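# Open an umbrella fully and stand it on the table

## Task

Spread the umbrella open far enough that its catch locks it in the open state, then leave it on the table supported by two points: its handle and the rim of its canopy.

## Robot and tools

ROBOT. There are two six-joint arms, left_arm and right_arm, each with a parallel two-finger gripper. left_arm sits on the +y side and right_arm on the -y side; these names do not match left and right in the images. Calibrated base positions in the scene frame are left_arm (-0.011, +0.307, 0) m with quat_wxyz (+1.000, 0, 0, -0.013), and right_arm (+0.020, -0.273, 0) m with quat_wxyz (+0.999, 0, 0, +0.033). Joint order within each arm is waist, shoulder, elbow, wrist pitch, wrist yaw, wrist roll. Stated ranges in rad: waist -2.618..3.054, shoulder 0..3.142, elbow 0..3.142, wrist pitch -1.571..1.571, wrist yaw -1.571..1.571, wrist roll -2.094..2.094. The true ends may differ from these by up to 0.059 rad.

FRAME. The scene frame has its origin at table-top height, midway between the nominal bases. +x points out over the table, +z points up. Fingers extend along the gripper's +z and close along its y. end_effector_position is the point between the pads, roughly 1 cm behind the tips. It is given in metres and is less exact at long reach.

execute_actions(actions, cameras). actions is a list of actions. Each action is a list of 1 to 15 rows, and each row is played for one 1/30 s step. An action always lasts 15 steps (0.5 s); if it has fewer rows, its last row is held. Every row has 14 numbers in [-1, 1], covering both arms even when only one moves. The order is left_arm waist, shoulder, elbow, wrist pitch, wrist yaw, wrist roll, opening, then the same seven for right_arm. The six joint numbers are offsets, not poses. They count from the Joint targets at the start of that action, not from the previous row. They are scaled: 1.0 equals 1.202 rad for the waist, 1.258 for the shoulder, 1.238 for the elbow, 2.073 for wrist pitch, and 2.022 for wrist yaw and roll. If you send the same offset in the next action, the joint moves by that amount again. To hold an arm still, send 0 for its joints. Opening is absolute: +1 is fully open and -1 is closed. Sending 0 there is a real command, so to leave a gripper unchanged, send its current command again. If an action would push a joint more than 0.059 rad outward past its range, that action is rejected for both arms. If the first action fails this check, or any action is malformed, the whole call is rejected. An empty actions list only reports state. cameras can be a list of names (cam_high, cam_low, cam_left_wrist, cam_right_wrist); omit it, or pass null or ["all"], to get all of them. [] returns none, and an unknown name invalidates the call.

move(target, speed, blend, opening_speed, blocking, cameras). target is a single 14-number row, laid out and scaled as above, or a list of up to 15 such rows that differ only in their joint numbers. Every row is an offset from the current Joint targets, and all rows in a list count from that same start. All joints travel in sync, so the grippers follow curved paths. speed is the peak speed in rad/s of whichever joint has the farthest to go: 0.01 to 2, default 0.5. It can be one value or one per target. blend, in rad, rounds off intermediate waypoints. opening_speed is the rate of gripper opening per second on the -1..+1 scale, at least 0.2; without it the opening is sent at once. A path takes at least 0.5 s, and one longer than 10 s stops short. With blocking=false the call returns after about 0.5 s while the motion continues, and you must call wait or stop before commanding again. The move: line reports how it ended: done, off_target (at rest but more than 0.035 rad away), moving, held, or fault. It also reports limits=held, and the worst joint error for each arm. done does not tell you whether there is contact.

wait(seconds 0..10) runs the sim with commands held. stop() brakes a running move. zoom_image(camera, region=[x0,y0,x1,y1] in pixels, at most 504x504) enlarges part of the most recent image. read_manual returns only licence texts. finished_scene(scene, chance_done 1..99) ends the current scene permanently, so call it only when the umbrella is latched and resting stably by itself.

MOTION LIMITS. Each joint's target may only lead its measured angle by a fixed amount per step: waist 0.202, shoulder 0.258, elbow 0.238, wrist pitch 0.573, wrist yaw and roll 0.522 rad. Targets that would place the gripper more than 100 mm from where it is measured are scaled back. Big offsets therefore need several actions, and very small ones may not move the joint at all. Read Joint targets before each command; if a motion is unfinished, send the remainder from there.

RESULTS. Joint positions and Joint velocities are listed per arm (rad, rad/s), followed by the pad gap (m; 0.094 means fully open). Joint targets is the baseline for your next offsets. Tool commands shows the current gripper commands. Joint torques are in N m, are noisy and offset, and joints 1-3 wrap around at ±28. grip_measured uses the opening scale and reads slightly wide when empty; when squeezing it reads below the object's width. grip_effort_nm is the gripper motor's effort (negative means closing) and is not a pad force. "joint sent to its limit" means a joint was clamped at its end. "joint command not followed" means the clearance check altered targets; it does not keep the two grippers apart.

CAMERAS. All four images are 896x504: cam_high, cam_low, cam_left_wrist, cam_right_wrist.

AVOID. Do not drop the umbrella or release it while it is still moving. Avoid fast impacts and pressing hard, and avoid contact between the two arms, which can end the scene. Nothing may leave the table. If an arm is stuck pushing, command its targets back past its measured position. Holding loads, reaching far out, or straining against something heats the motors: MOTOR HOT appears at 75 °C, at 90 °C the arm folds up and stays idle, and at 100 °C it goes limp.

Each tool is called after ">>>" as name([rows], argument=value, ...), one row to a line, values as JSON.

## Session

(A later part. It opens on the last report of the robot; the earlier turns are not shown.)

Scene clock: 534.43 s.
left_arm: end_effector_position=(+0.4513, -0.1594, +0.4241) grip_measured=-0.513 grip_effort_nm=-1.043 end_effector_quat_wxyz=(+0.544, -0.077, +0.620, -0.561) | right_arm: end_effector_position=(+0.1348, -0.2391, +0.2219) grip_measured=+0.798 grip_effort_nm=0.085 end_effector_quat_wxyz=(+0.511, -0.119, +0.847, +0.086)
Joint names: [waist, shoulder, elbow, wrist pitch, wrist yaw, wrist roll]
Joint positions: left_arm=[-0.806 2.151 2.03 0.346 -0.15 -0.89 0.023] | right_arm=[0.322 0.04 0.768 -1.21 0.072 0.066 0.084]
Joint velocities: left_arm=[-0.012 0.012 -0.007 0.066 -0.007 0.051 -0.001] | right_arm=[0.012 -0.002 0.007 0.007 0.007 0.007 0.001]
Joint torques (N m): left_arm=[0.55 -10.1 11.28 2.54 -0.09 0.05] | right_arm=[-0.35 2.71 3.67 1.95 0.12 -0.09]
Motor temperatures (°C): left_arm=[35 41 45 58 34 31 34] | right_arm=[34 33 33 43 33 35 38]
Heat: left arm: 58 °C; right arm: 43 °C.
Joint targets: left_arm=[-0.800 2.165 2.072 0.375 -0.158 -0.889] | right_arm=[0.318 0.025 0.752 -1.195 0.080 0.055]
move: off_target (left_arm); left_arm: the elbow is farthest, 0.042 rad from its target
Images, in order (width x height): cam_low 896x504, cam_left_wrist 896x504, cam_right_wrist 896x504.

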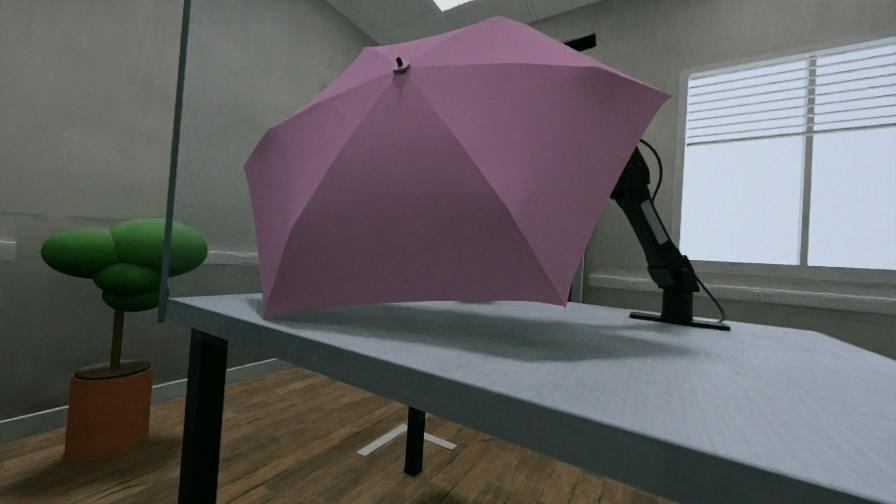

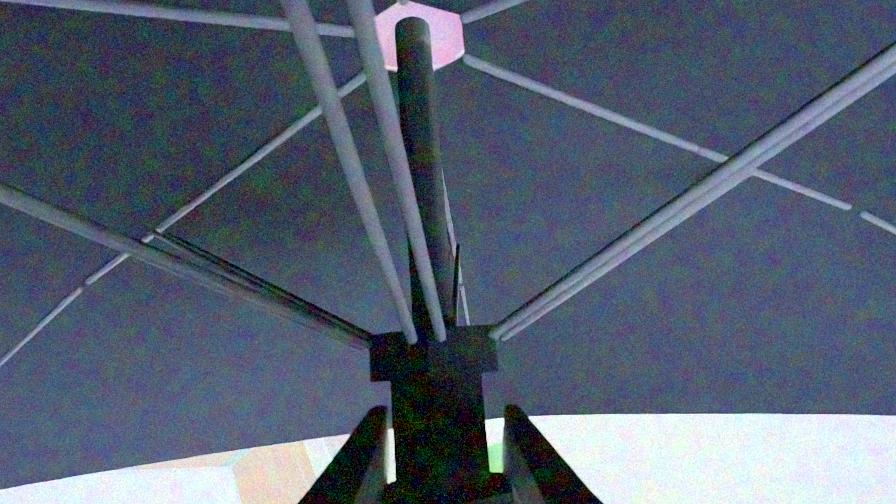

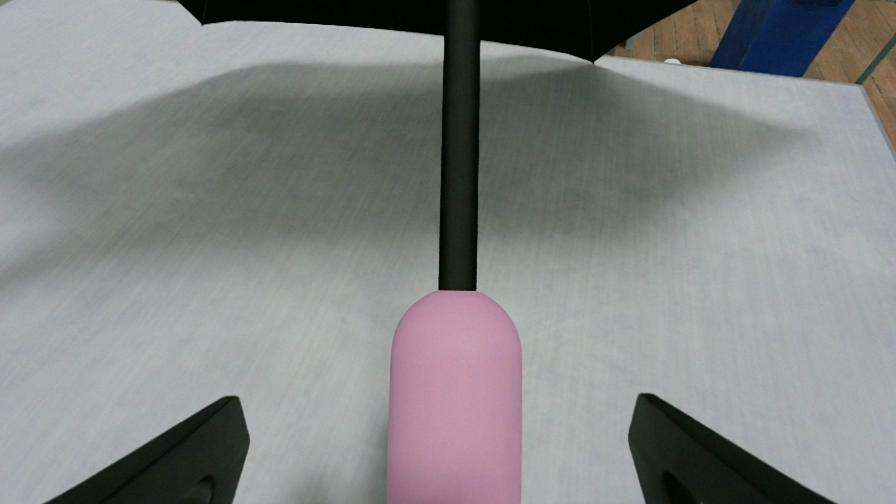

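>>> move([
  [0,0,0,0,0,0,-0.7,0,0.0715,0.2141,-0.0820,0,0,0.8],
  [-0.0408,-0.0612,-0.1325,0.1317,0.0371,0.0386,-0.7,0.0774,0.0795,0.2262,-0.0870,-0.0396,-0.0272,0.8],
], speed=[0.25, 0.12], cameras=["cam_high", "cam_low", "cam_left_wrist", "cam_right_wrist"])

Scene clock: 554.67 s.
left_arm: end_effector_position=(+0.4191, -0.1756, +0.4348) grip_measured=-0.513 grip_effort_nm=-1.028 end_effector_quat_wxyz=(+0.569, -0.020, +0.564, -0.597) | right_arm: end_effector_position=(+0.0971, -0.2353, +0.2661) grip_measured=+0.798 grip_effort_nm=0.081 end_effector_quat_wxyz=(+0.513, -0.191, +0.828, +0.121)
Joint names: [waist, shoulder, elbow, wrist pitch, wrist yaw, wrist roll]
Joint positions: left_arm=[-0.843 2.142 1.917 0.597 -0.088 -0.811 0.023] | right_arm=[0.405 0.108 1.008 -1.359 0.013 0.011 0.084]
Joint velocities: left_arm=[0.012 0.012 0.007 -0.051 -0.081 -0.007 0.001] | right_arm=[0.002 -0.012 -0.012 0.022 0.037 0.051 0]
Joint torques (N m): left_arm=[-0.5 -15.08 7.09 2.64 0.05 0.05] | right_arm=[0.55 5.86 6.23 1.68 -0.12 -0.09]
Motor temperatures (°C): left_arm=[34 42 45 58 33 31 34] | right_arm=[34 33 33 43 33 35 37]
Heat: left arm: 58 °C; right arm: 43 °C.
Joint targets: left_arm=[-0.849 2.088 1.908 0.647 -0.083 -0.811] | right_arm=[0.411 0.125 1.031 -1.375 0.000 0.001]
move: off_target (left_arm); left_arm: the shoulder is farthest, 0.054 rad from its target

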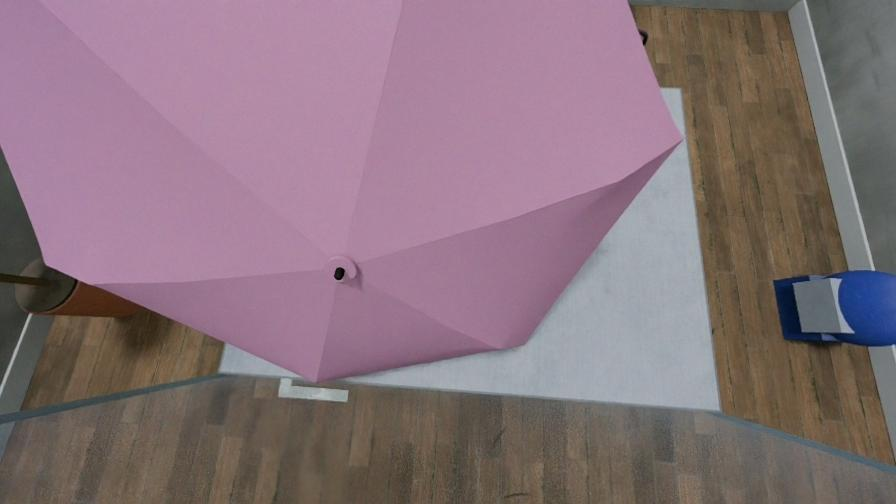

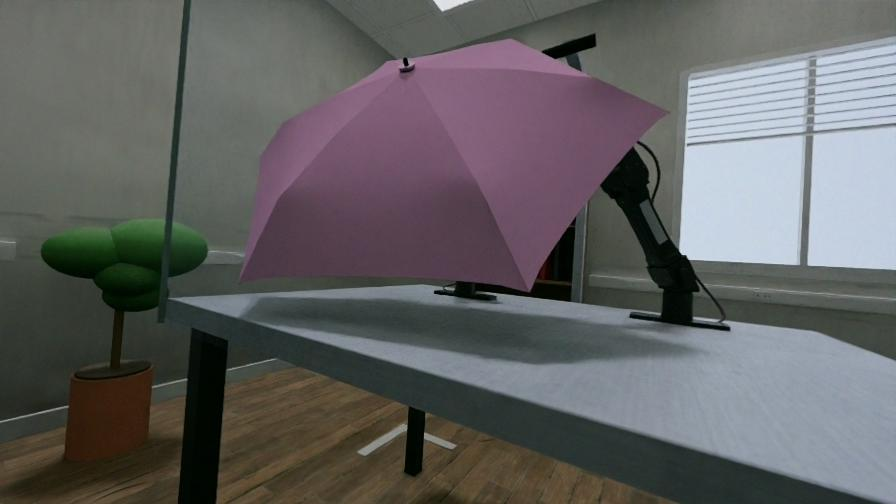

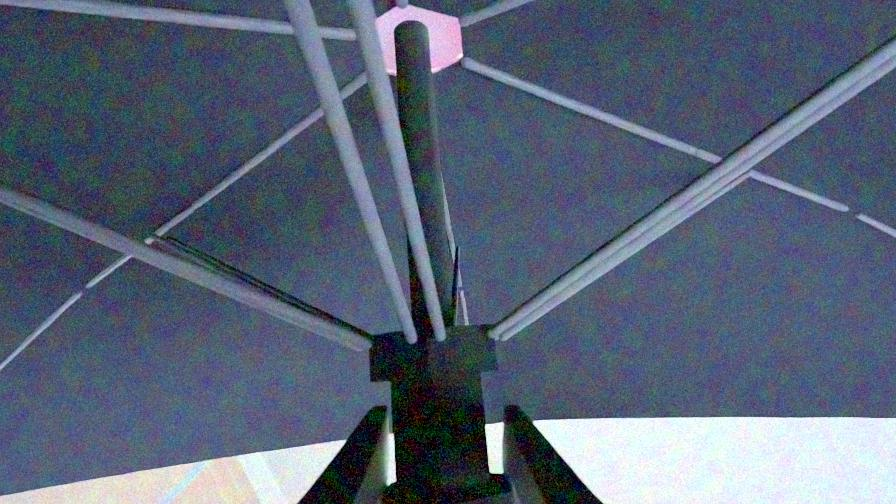

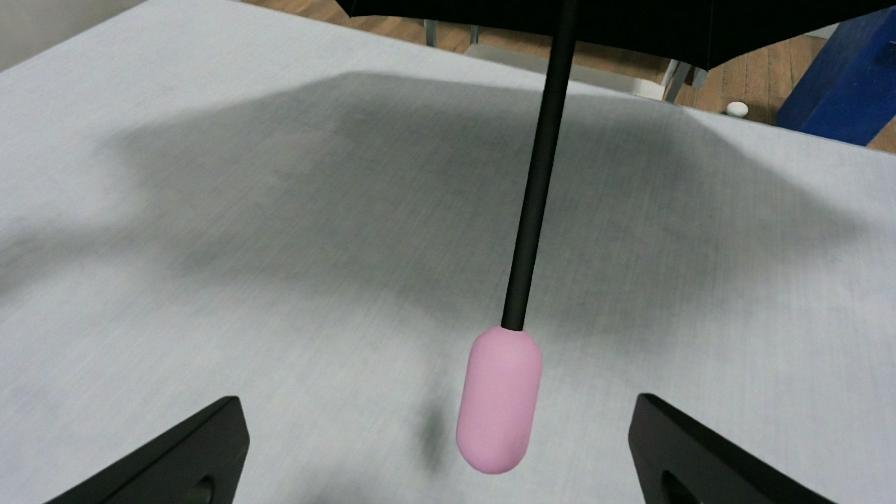

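>>> move([
  [-0.0757,-0.0580,-0.3231,0.2205,0.0084,0.0623,-0.7,0,0,0,0,0,0,0.8],
], speed=0.15, cameras=["cam_high", "cam_low", "cam_left_wrist", "cam_right_wrist"])

Scene clock: 586.03 s.
left_arm: end_effector_position=(+0.3464, -0.1799, +0.3932) grip_measured=-0.513 grip_effort_nm=-1.038 end_effector_quat_wxyz=(+0.598, +0.039, +0.508, -0.618) | right_arm: end_effector_position=(+0.0968, -0.2353, +0.2658) grip_measured=+0.798 grip_effort_nm=0.085 end_effector_quat_wxyz=(+0.513, -0.191, +0.828, +0.121)
Joint names: [waist, shoulder, elbow, wrist pitch, wrist yaw, wrist roll]
Joint positions: left_arm=[-0.934 2.068 1.517 1.054 -0.07 -0.686 0.023] | right_arm=[0.405 0.108 1.008 -1.361 0.012 0.011 0.084]
Joint velocities: left_arm=[-0.012 -0.002 0.002 0.095 0.051 0.037 0.001] | right_arm=[-0.022 -0.007 -0.002 -0.095 -0.007 0.051 0]
Joint torques (N m): left_arm=[-0.49 -14.12 6.68 2.5 0.04 0.05] | right_arm=[0.58 5.79 6.22 1.68 -0.12 -0.09]
Motor temperatures (°C): left_arm=[34 48 44 60 33 31 34] | right_arm=[34 33 34 42 33 35 36]
Heat: left arm: 60 °C; right arm: 42 °C.
Joint targets: left_arm=[-0.940 2.015 1.508 1.105 -0.066 -0.685] | right_arm=[0.411 0.125 1.031 -1.375 0.000 0.001]
move: off_target (left_arm); left_arm: the shoulder is farthest, 0.053 rad from its target

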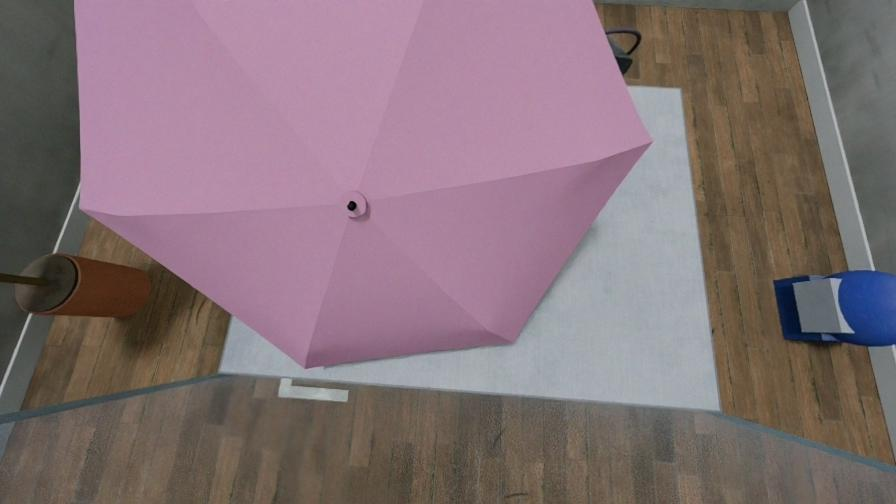

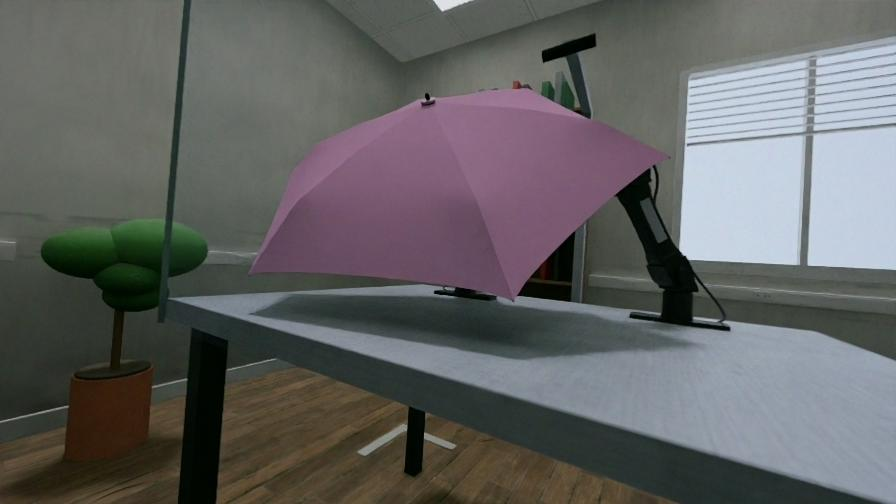

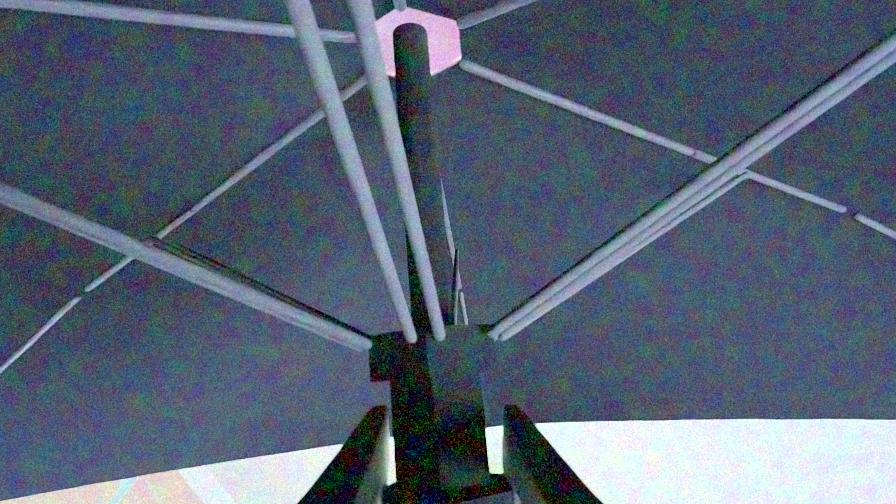

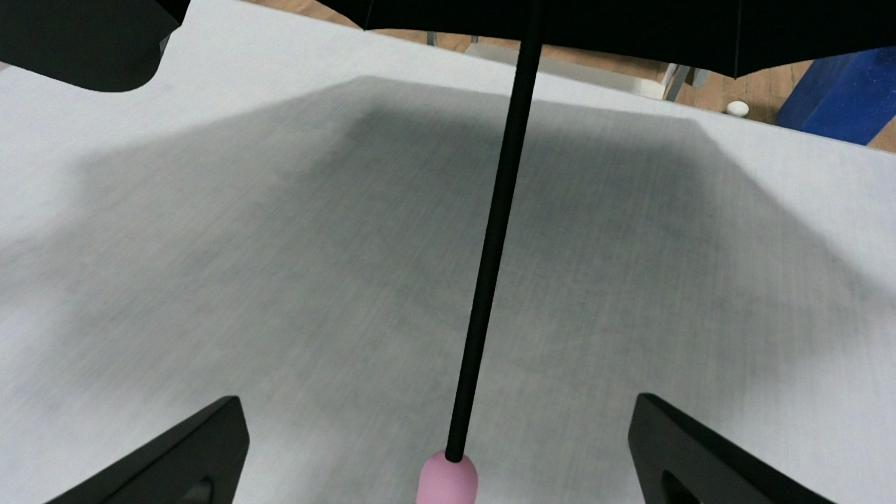

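>>> move([
  [0.0,0.0946,-0.0880,0.0731,-0.0099,-0.0099,-0.7,0,0,0,0,0,0,0.8],
], speed=0.08, cameras=["cam_high", "cam_low", "cam_right_wrist"])

Scene clock: 612.13 s.
left_arm: end_effector_position=(+0.3467, -0.1776, +0.3444) grip_measured=-0.513 grip_effort_nm=-1.038 end_effector_quat_wxyz=(+0.595, +0.035, +0.514, -0.616) | right_arm: end_effector_position=(+0.0968, -0.2353, +0.2657) grip_measured=+0.798 grip_effort_nm=0.085 end_effector_quat_wxyz=(+0.513, -0.191, +0.828, +0.121)
Joint names: [waist, shoulder, elbow, wrist pitch, wrist yaw, wrist roll]
Joint positions: left_arm=[-0.934 2.123 1.407 1.205 -0.079 -0.693 0.023] | right_arm=[0.405 0.108 1.008 -1.361 0.012 0.011 0.084]
Joint velocities: left_arm=[-0.002 -0.017 0.012 0.051 -0.007 -0.037 -0.001] | right_arm=[0.002 -0.007 0.007 -0.066 0.037 0.022 -0.001]
Joint torques (N m): left_arm=[-0.49 -9.37 6.41 2.52 -0.07 -0.1] | right_arm=[0.57 5.83 6.26 1.7 -0.12 -0.08]
Motor temperatures (°C): left_arm=[34 45 45 57 33 31 34] | right_arm=[34 34 34 42 33 35 36]
Heat: left arm: 57 °C; right arm: 42 °C.
Joint targets: left_arm=[-0.940 2.134 1.399 1.256 -0.086 -0.705] | right_arm=[0.411 0.125 1.031 -1.375 0.000 0.001]
move: off_target (left_arm); left_arm: the wrist pitch is farthest, 0.051 rad from its target
Images, in order (width x height): cam_high 896x504, cam_low 896x504, cam_right_wrist 896x504.

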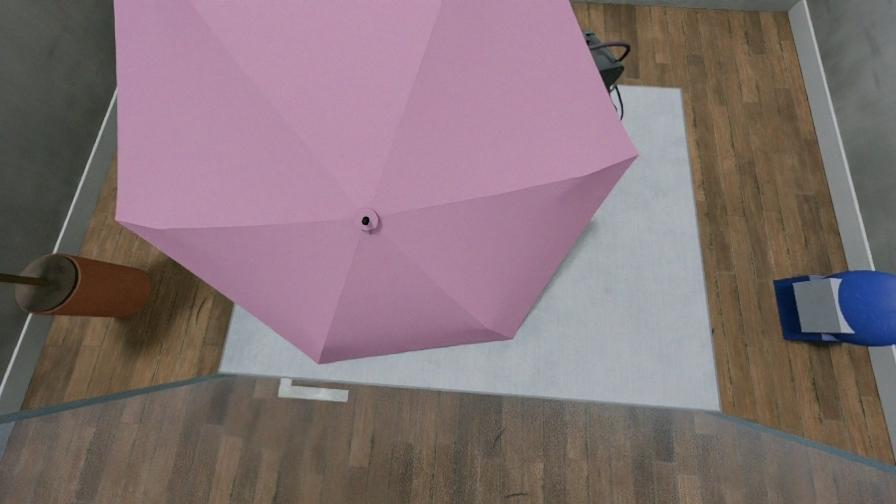

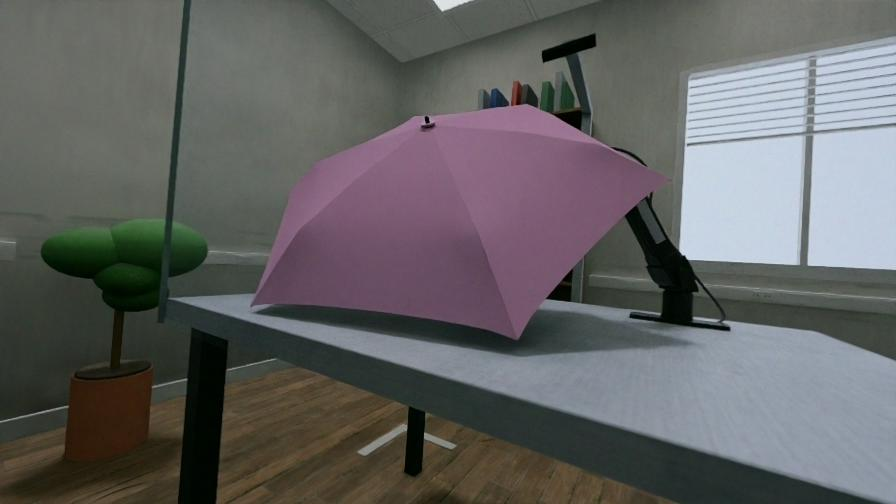

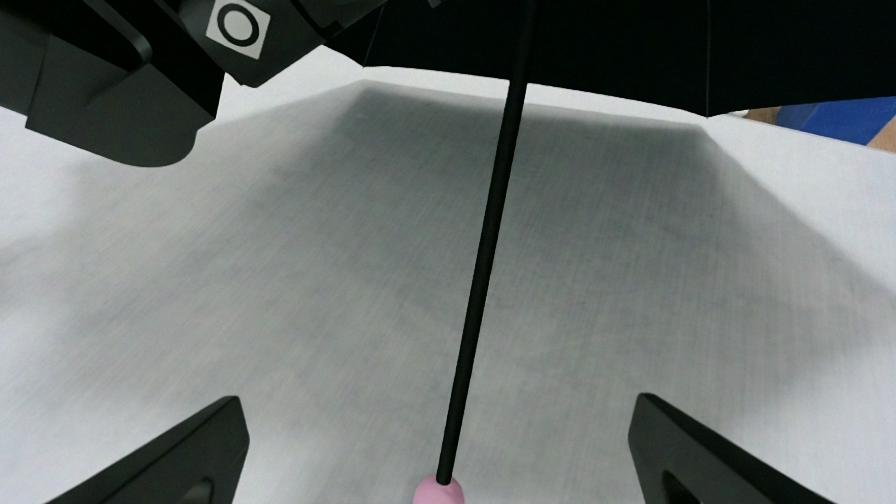

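>>> move([
  [0.0,0.0278,-0.0234,0.0309,0,0,-0.7,0,0,0,0,0,0,0.8],
], speed=0.05, cameras=["cam_low", "cam_right_wrist"])

Scene clock: 620.43 s.
left_arm: end_effector_position=(+0.3460, -0.1764, +0.3292) grip_measured=-0.513 grip_effort_nm=-1.033 end_effector_quat_wxyz=(+0.597, +0.034, +0.510, -0.618) | right_arm: end_effector_position=(+0.0968, -0.2353, +0.2657) grip_measured=+0.798 grip_effort_nm=0.085 end_effector_quat_wxyz=(+0.513, -0.191, +0.828, +0.121)
Joint names: [waist, shoulder, elbow, wrist pitch, wrist yaw, wrist roll]
Joint positions: left_arm=[-0.934 2.154 1.38 1.274 -0.079 -0.694 0.023] | right_arm=[0.405 0.108 1.008 -1.361 0.012 0.011 0.084]
Joint velocities: left_arm=[0.017 -0.012 -0.012 -0.066 -0.066 -0.037 0] | right_arm=[0.007 -0.002 0.012 0.007 -0.007 -0.007 -0.001]
Joint torques (N m): left_arm=[-0.5 -9.16 6.05 2.46 -0.08 -0.09] | right_arm=[0.53 5.85 6.24 1.69 -0.12 -0.1]
Motor temperatures (°C): left_arm=[34 44 44 57 33 31 34] | right_arm=[34 34 34 42 33 34 36]
Heat: left arm: 57 °C; right arm: 42 °C.
Joint targets: left_arm=[-0.940 2.169 1.370 1.320 -0.086 -0.705] | right_arm=[0.411 0.125 1.031 -1.375 0.000 0.000]
move: off_target (left_arm); left_arm: the wrist pitch is farthest, 0.046 rad from its target
Images, in order (width x height): cam_low 896x504, cam_right_wrist 896x504.

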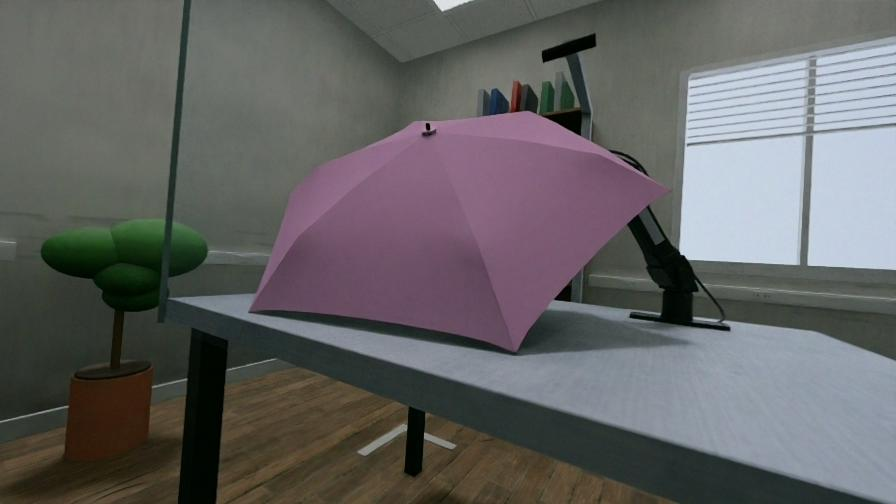

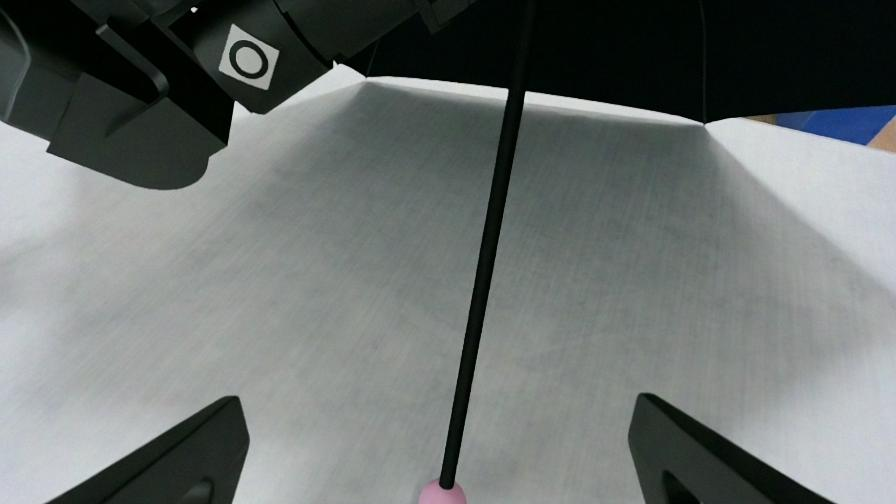

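>>> execute_actions(actions=[], cameras=["cam_right_wrist", "cam_low"])

Scene clock: 631.37 s.
left_arm: end_effector_position=(+0.3459, -0.1764, +0.3293) grip_measured=-0.513 grip_effort_nm=-1.038 end_effector_quat_wxyz=(+0.597, +0.034, +0.510, -0.618) | right_arm: end_effector_position=(+0.0968, -0.2353, +0.2657) grip_measured=+0.798 grip_effort_nm=0.081 end_effector_quat_wxyz=(+0.513, -0.191, +0.828, +0.121)
Joint names: [waist, shoulder, elbow, wrist pitch, wrist yaw, wrist roll]
Joint positions: left_arm=[-0.934 2.154 1.38 1.274 -0.079 -0.694 0.023] | right_arm=[0.405 0.108 1.008 -1.361 0.012 0.011 0.084]
Joint velocities: left_arm=[-0.002 -0.017 0.007 0.007 -0.037 -0.022 -0.001] | right_arm=[0.002 0.002 -0.012 -0.037 -0.022 0.022 0.001]
Joint torques (N m): left_arm=[-0.49 -9.18 6.05 2.46 -0.06 -0.09] | right_arm=[0.57 5.83 6.22 1.68 -0.12 -0.09]
Motor temperatures (°C): left_arm=[34 43 44 58 33 31 34] | right_arm=[34 34 34 42 33 34 35]
Heat: left arm: 58 °C; right arm: 42 °C.
Joint targets: left_arm=[-0.940 2.169 1.370 1.320 -0.086 -0.705] | right_arm=[0.411 0.125 1.031 -1.375 0.000 0.000]
Tool commands: left_gripper/opening=-0.7 right_gripper/opening=+0.8
Images, in order (width x height): cam_low 896x504, cam_right_wrist 896x504.

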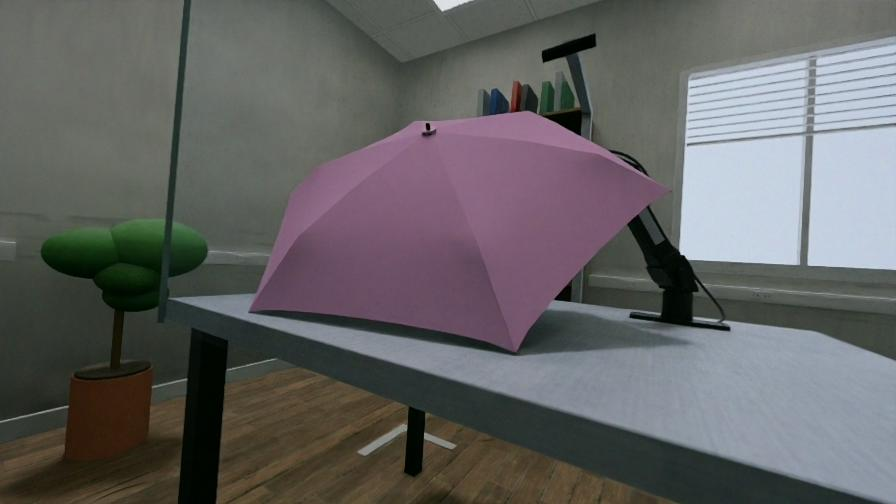

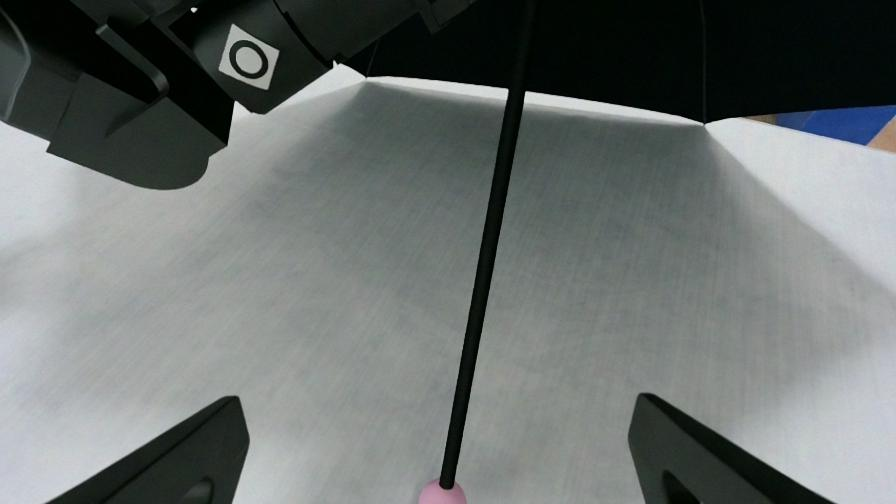

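>>> zoom_image(camera="cam_right_wrist", region=[310, 50, 430, 118])

>>> zoom_image(camera="cam_right_wrist", region=[650, 90, 770, 158])

>>> zoom_image(camera="cam_low", region=[440, 290, 600, 380])

Scaled by 4.200 from the camera's 896x504 image, which has a finer 1280x720 frame.

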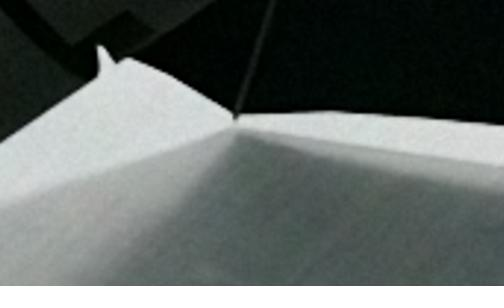

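Scaled by 4.200 from the camera's 896x504 image, which has a finer 1280x720 frame.

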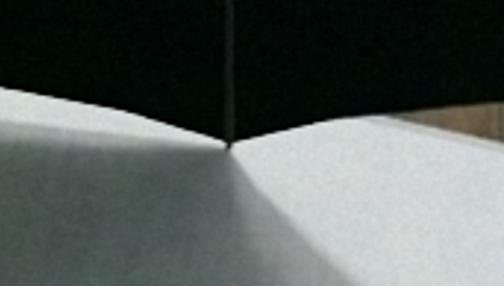

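Scaled by 3.150 from the camera's 896x504 image, which has a finer 1280x720 frame.

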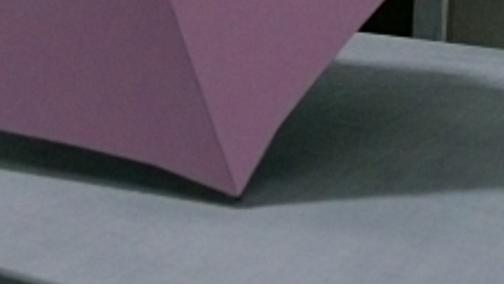

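>>> move([
  [0, 0.0087, -0.0048, 0.0058, 0, 0, -0.7, 0, 0, 0, 0, 0, 0, 0.8],
], speed=0.05, cameras=["cam_right_wrist", "cam_low"])

Scene clock: 635.70 s.
left_arm: end_effector_position=(+0.3457, -0.1760, +0.3265) grip_measured=-0.513 grip_effort_nm=-1.038 end_effector_quat_wxyz=(+0.598, +0.033, +0.508, -0.620) | right_arm: end_effector_position=(+0.0968, -0.2353, +0.2657) grip_measured=+0.798 grip_effort_nm=0.076 end_effector_quat_wxyz=(+0.513, -0.191, +0.828, +0.121)
Joint names: [waist, shoulder, elbow, wrist pitch, wrist yaw, wrist roll]
Joint positions: left_arm=[-0.934 2.163 1.375 1.293 -0.079 -0.694 0.023] | right_arm=[0.405 0.108 1.008 -1.361 0.012 0.011 0.084]
Joint velocities: left_arm=[-0.017 -0.012 0.012 -0.066 -0.007 0.051 0.001] | right_arm=[-0.002 0.002 -0.007 -0.095 0.037 0.007 0]
Joint torques (N m): left_arm=[-0.5 -9.07 5.9 2.38 -0.06 -0.09] | right_arm=[0.57 5.83 6.3 1.69 -0.11 -0.09]
Motor temperatures (°C): left_arm=[34 43 44 58 33 31 35] | right_arm=[34 34 34 42 33 34 35]
Heat: left arm: 58 °C; right arm: 42 °C.
Joint targets: left_arm=[-0.940 2.180 1.364 1.332 -0.086 -0.705] | right_arm=[0.411 0.125 1.031 -1.375 0.000 0.000]
move: off_target (left_arm); left_arm: the wrist pitch is farthest, 0.039 rad from its target
Images, in order (width x height): cam_low 896x504, cam_right_wrist 896x504.

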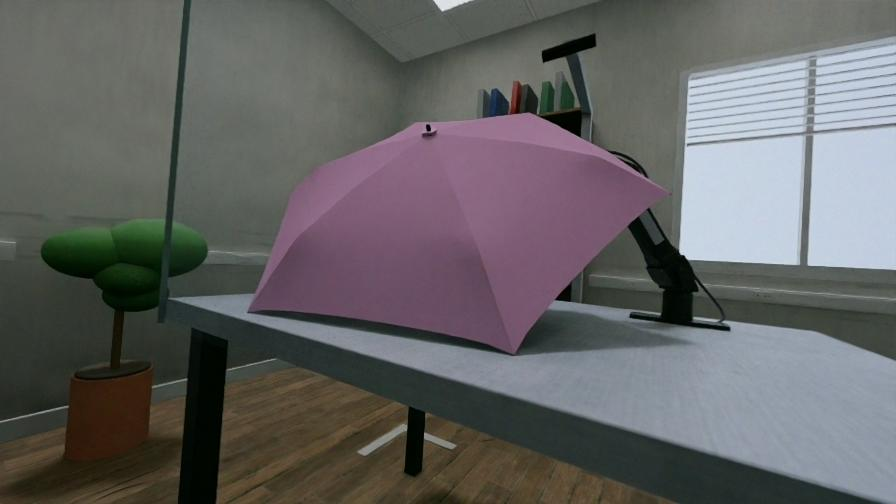

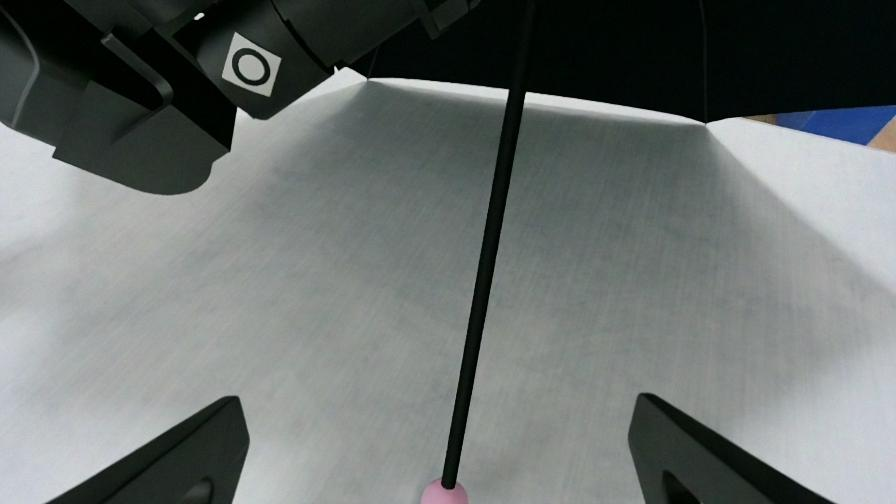

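>>> move([
  [0, 0.0105, -0.0053, 0.004, 0, 0, -0.7, 0, 0, 0, 0, 0, 0, 0.8],
], speed=0.05, cameras=["cam_right_wrist", "cam_low"])

Scene clock: 639.23 s.
left_arm: end_effector_position=(+0.3456, -0.1758, +0.3245) grip_measured=-0.513 grip_effort_nm=-1.038 end_effector_quat_wxyz=(+0.599, +0.033, +0.504, -0.621) | right_arm: end_effector_position=(+0.0968, -0.2353, +0.2657) grip_measured=+0.798 grip_effort_nm=0.076 end_effector_quat_wxyz=(+0.513, -0.191, +0.828, +0.121)
Joint names: [waist, shoulder, elbow, wrist pitch, wrist yaw, wrist roll]
Joint positions: left_arm=[-0.934 2.173 1.375 1.312 -0.079 -0.694 0.023] | right_arm=[0.405 0.108 1.008 -1.361 0.012 0.011 0.084]
Joint velocities: left_arm=[-0.012 -0.002 0.002 -0.007 0.081 0.007 0] | right_arm=[-0.002 -0.002 -0.002 -0.051 -0.051 0.037 -0.001]
Joint torques (N m): left_arm=[-0.5 -8.85 5.37 2.25 -0.07 -0.09] | right_arm=[0.58 5.85 6.26 1.7 -0.13 -0.09]
Motor temperatures (°C): left_arm=[34 43 44 58 33 31 35] | right_arm=[34 34 34 42 33 34 35]
Heat: left arm: 58 °C; right arm: 42 °C.
Joint targets: left_arm=[-0.940 2.193 1.358 1.341 -0.086 -0.705] | right_arm=[0.411 0.125 1.031 -1.375 0.000 0.000]
move: done
Images, in order (width x height): cam_low 896x504, cam_right_wrist 896x504.

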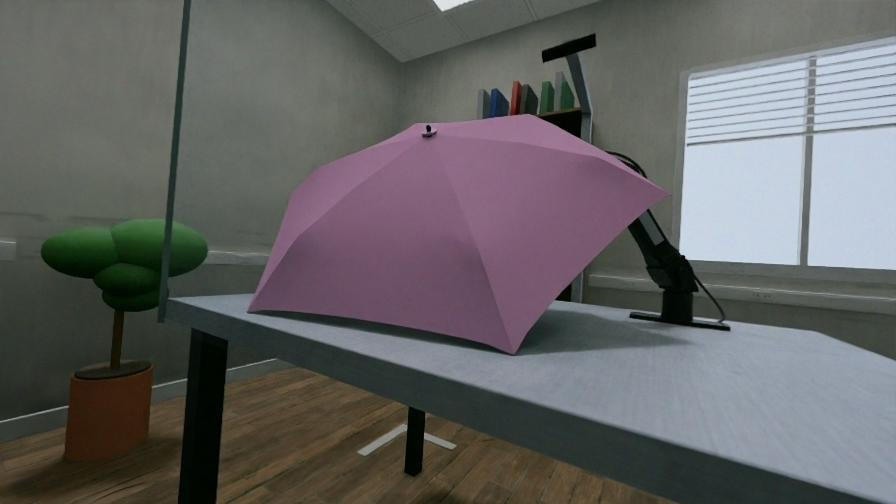

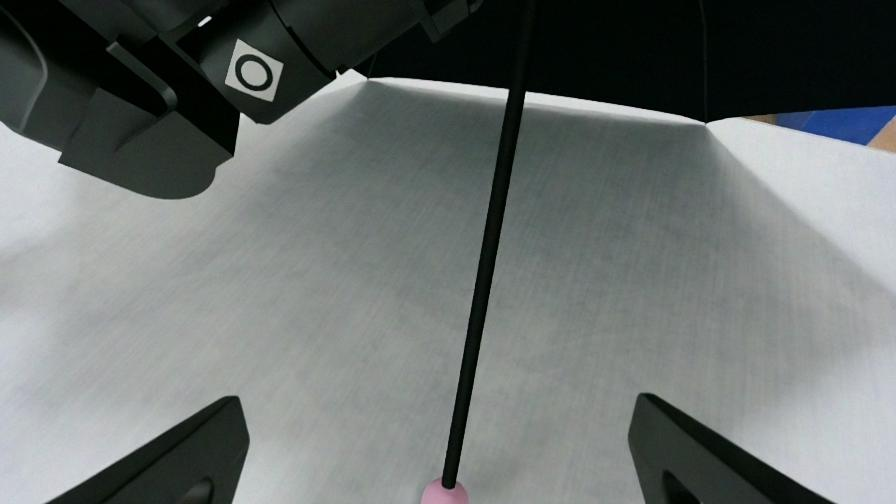

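>>> move([
  [0, 0, 0, 0, 0, 0, -0.7, 0, 0, 0, -0.08, 0, 0, 0.8],
], speed=0.4, cameras=["cam_right_wrist"])

Scene clock: 643.80 s.
left_arm: end_effector_position=(+0.3456, -0.1758, +0.3245) grip_measured=-0.513 grip_effort_nm=-1.033 end_effector_quat_wxyz=(+0.599, +0.033, +0.504, -0.621) | right_arm: end_effector_position=(+0.0780, -0.2449, +0.2309) grip_measured=+0.798 grip_effort_nm=0.081 end_effector_quat_wxyz=(+0.443, -0.201, +0.867, +0.104)
Joint names: [waist, shoulder, elbow, wrist pitch, wrist yaw, wrist roll]
Joint positions: left_arm=[-0.934 2.173 1.375 1.312 -0.079 -0.694 0.023] | right_arm=[0.405 0.108 1.008 -1.525 0.012 0.011 0.084]
Joint velocities: left_arm=[-0.007 0.007 -0.007 -0.095 0.007 -0.051 0] | right_arm=[0.012 -0.007 -0.002 -0.007 0.022 0.022 0.001]
Joint torques (N m): left_arm=[-0.5 -8.87 5.35 2.24 -0.07 -0.09] | right_arm=[0.51 5.96 6.11 1.57 -0.11 -0.11]
Motor temperatures (°C): left_arm=[34 42 44 58 33 31 35] | right_arm=[34 34 34 43 33 34 35]
Heat: left arm: 58 °C; right arm: 43 °C.
Joint targets: left_arm=[-0.940 2.193 1.358 1.340 -0.086 -0.705] | right_arm=[0.411 0.125 1.031 -1.541 0.000 0.000]
move: done
Images, in order (width x height): cam_right_wrist 896x504.

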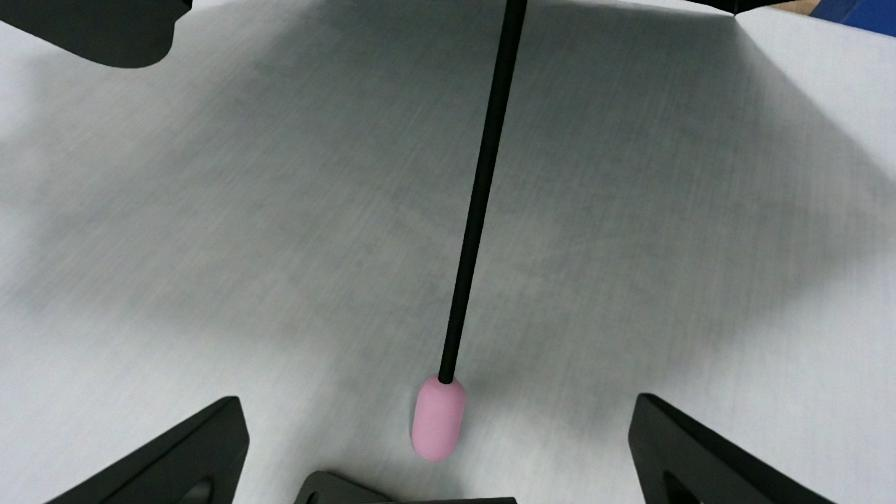

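>>> zoom_image(camera="cam_right_wrist", region=[370, 360, 510, 480])

Scaled by 3.600 from the camera's 896x504 image, which has a finer 1280x720 frame.

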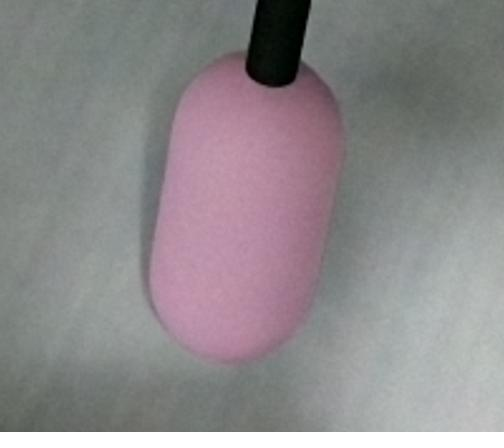

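>>> move([
  [0, 0.0100, -0.0050, 0.004, 0, 0, -0.7, 0, 0, 0, 0, 0, 0, 0.8],
], speed=0.05, cameras=["cam_right_wrist", "cam_low"])

>>> zoom_image(camera="cam_right_wrist", region=[370, 360, 510, 480])

Scene clock: 663.30 s.
left_arm: end_effector_position=(+0.3448, -0.1747, +0.3227) grip_measured=-0.513 grip_effort_nm=-1.028 end_effector_quat_wxyz=(+0.601, +0.032, +0.499, -0.623) | right_arm: end_effector_position=(+0.0778, -0.2450, +0.2306) grip_measured=+0.798 grip_effort_nm=0.081 end_effector_quat_wxyz=(+0.443, -0.201, +0.868, +0.103)
Joint names: [waist, shoulder, elbow, wrist pitch, wrist yaw, wrist roll]
Joint positions: left_arm=[-0.934 2.182 1.37 1.337 -0.079 -0.694 0.023] | right_arm=[0.405 0.108 1.008 -1.527 0.012 0.011 0.084]
Joint velocities: left_arm=[-0.007 -0.002 -0.007 -0.022 0.007 0.007 -0.001] | right_arm=[-0.017 -0.002 0.017 0.022 -0.051 0.007 -0.002]
Joint torques (N m): left_arm=[-0.47 -8.59 5.26 2.05 -0.07 -0.08] | right_arm=[0.54 5.93 6.13 1.58 -0.12 -0.08]
Motor temperatures (°C): left_arm=[34 41 44 57 33 31 35] | right_arm=[34 34 34 43 33 34 35]
Heat: left arm: 57 °C; right arm: 43 °C.
Joint targets: left_arm=[-0.940 2.206 1.352 1.349 -0.086 -0.705] | right_arm=[0.411 0.125 1.031 -1.541 0.000 0.000]
move: done
Images, in order (width x height): cam_low 896x504, cam_right_wrist 896x504.

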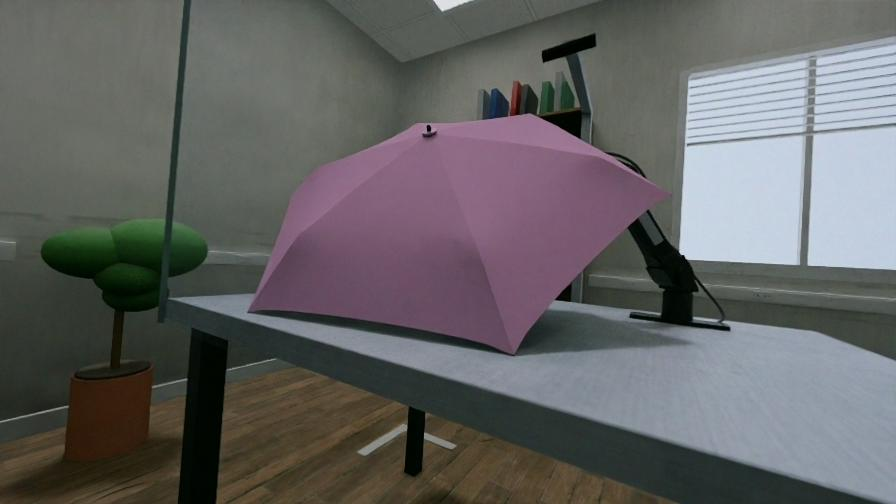

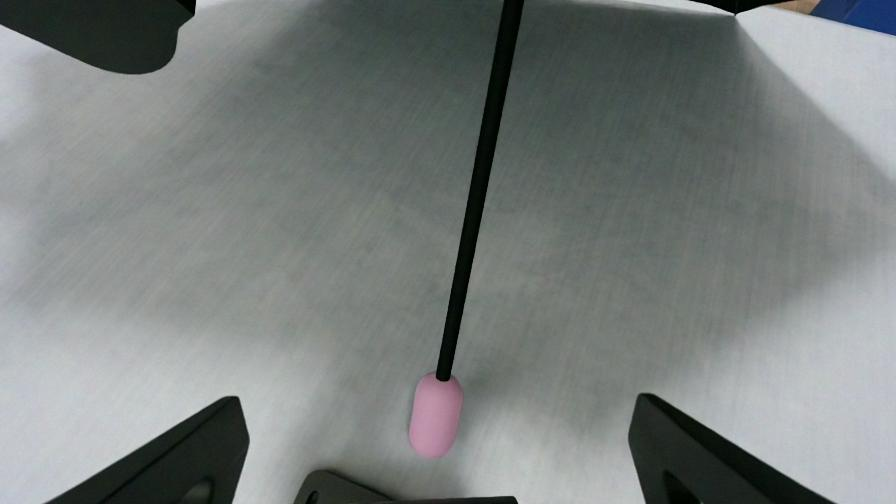

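Scaled by 3.600 from the camera's 896x504 image, which has a finer 1280x720 frame.

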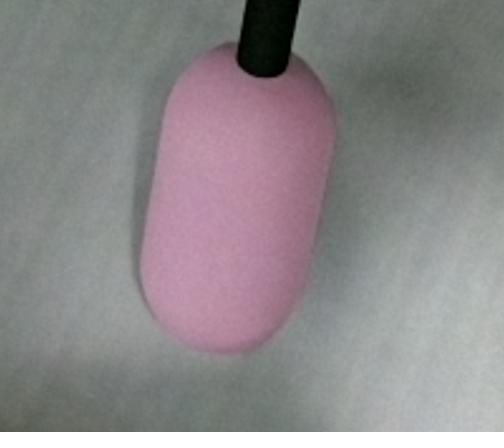

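>>> move([
  [0, 0.006, -0.003, 0.003, 0, 0, -0.7, 0, 0, 0, 0, 0, 0, 0.8],
], speed=0.05, cameras=["cam_right_wrist", "cam_low"])

>>> zoom_image(camera="cam_right_wrist", region=[370, 360, 510, 480])

Scene clock: 688.03 s.
left_arm: end_effector_position=(+0.3445, -0.1743, +0.3225) grip_measured=-0.513 grip_effort_nm=-1.033 end_effector_quat_wxyz=(+0.602, +0.032, +0.496, -0.625) | right_arm: end_effector_position=(+0.0778, -0.2450, +0.2305) grip_measured=+0.798 grip_effort_nm=0.081 end_effector_quat_wxyz=(+0.443, -0.201, +0.868, +0.103)
Joint names: [waist, shoulder, elbow, wrist pitch, wrist yaw, wrist roll]
Joint positions: left_arm=[-0.934 2.186 1.37 1.348 -0.079 -0.694 0.023] | right_arm=[0.405 0.108 1.008 -1.527 0.012 0.011 0.084]
Joint velocities: left_arm=[0.002 -0.007 -0.012 0.007 -0.022 -0.081 0.001] | right_arm=[0.027 -0.012 -0.002 0.007 0.007 0.037 0]
Joint torques (N m): left_arm=[-0.5 -8.38 4.94 1.99 -0.06 -0.1] | right_arm=[0.57 5.91 6.15 1.58 -0.13 -0.1]
Motor temperatures (°C): left_arm=[34 43 43 55 32 31 35] | right_arm=[34 34 34 43 33 34 35]
Heat: left arm: 55 °C; right arm: 43 °C.
Joint targets: left_arm=[-0.940 2.213 1.348 1.355 -0.086 -0.705] | right_arm=[0.411 0.125 1.031 -1.541 0.000 0.000]
move: done
Images, in order (width x height): cam_low 896x504, cam_right_wrist 896x504.

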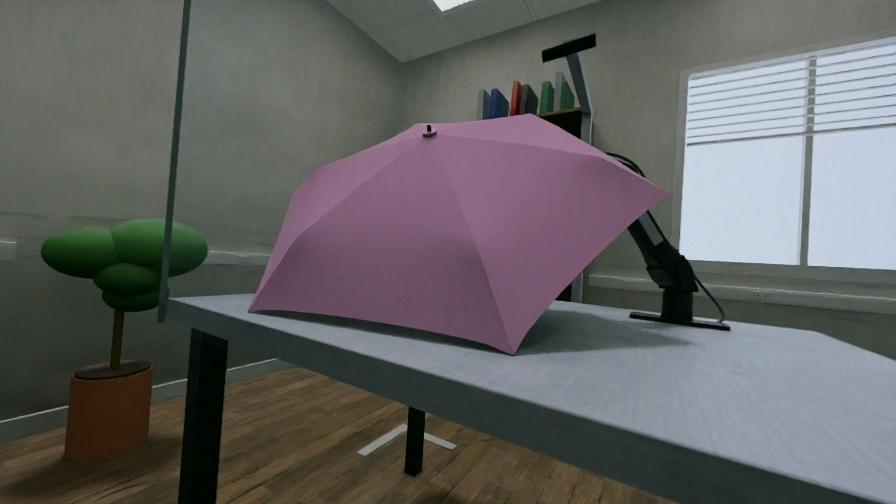

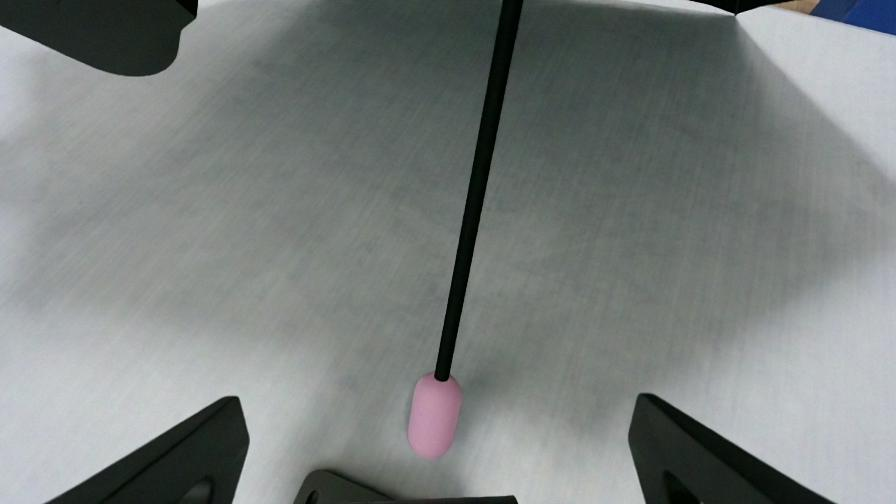

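Scaled by 3.600 from the camera's 896x504 image, which has a finer 1280x720 frame.

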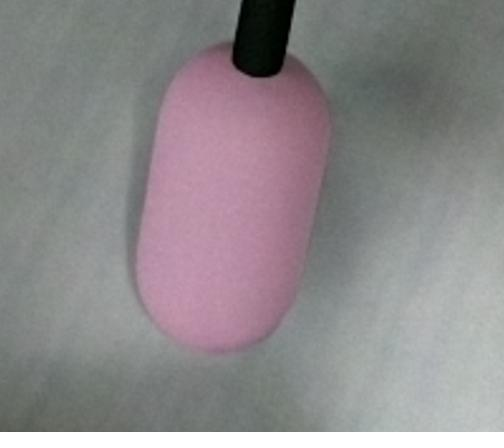

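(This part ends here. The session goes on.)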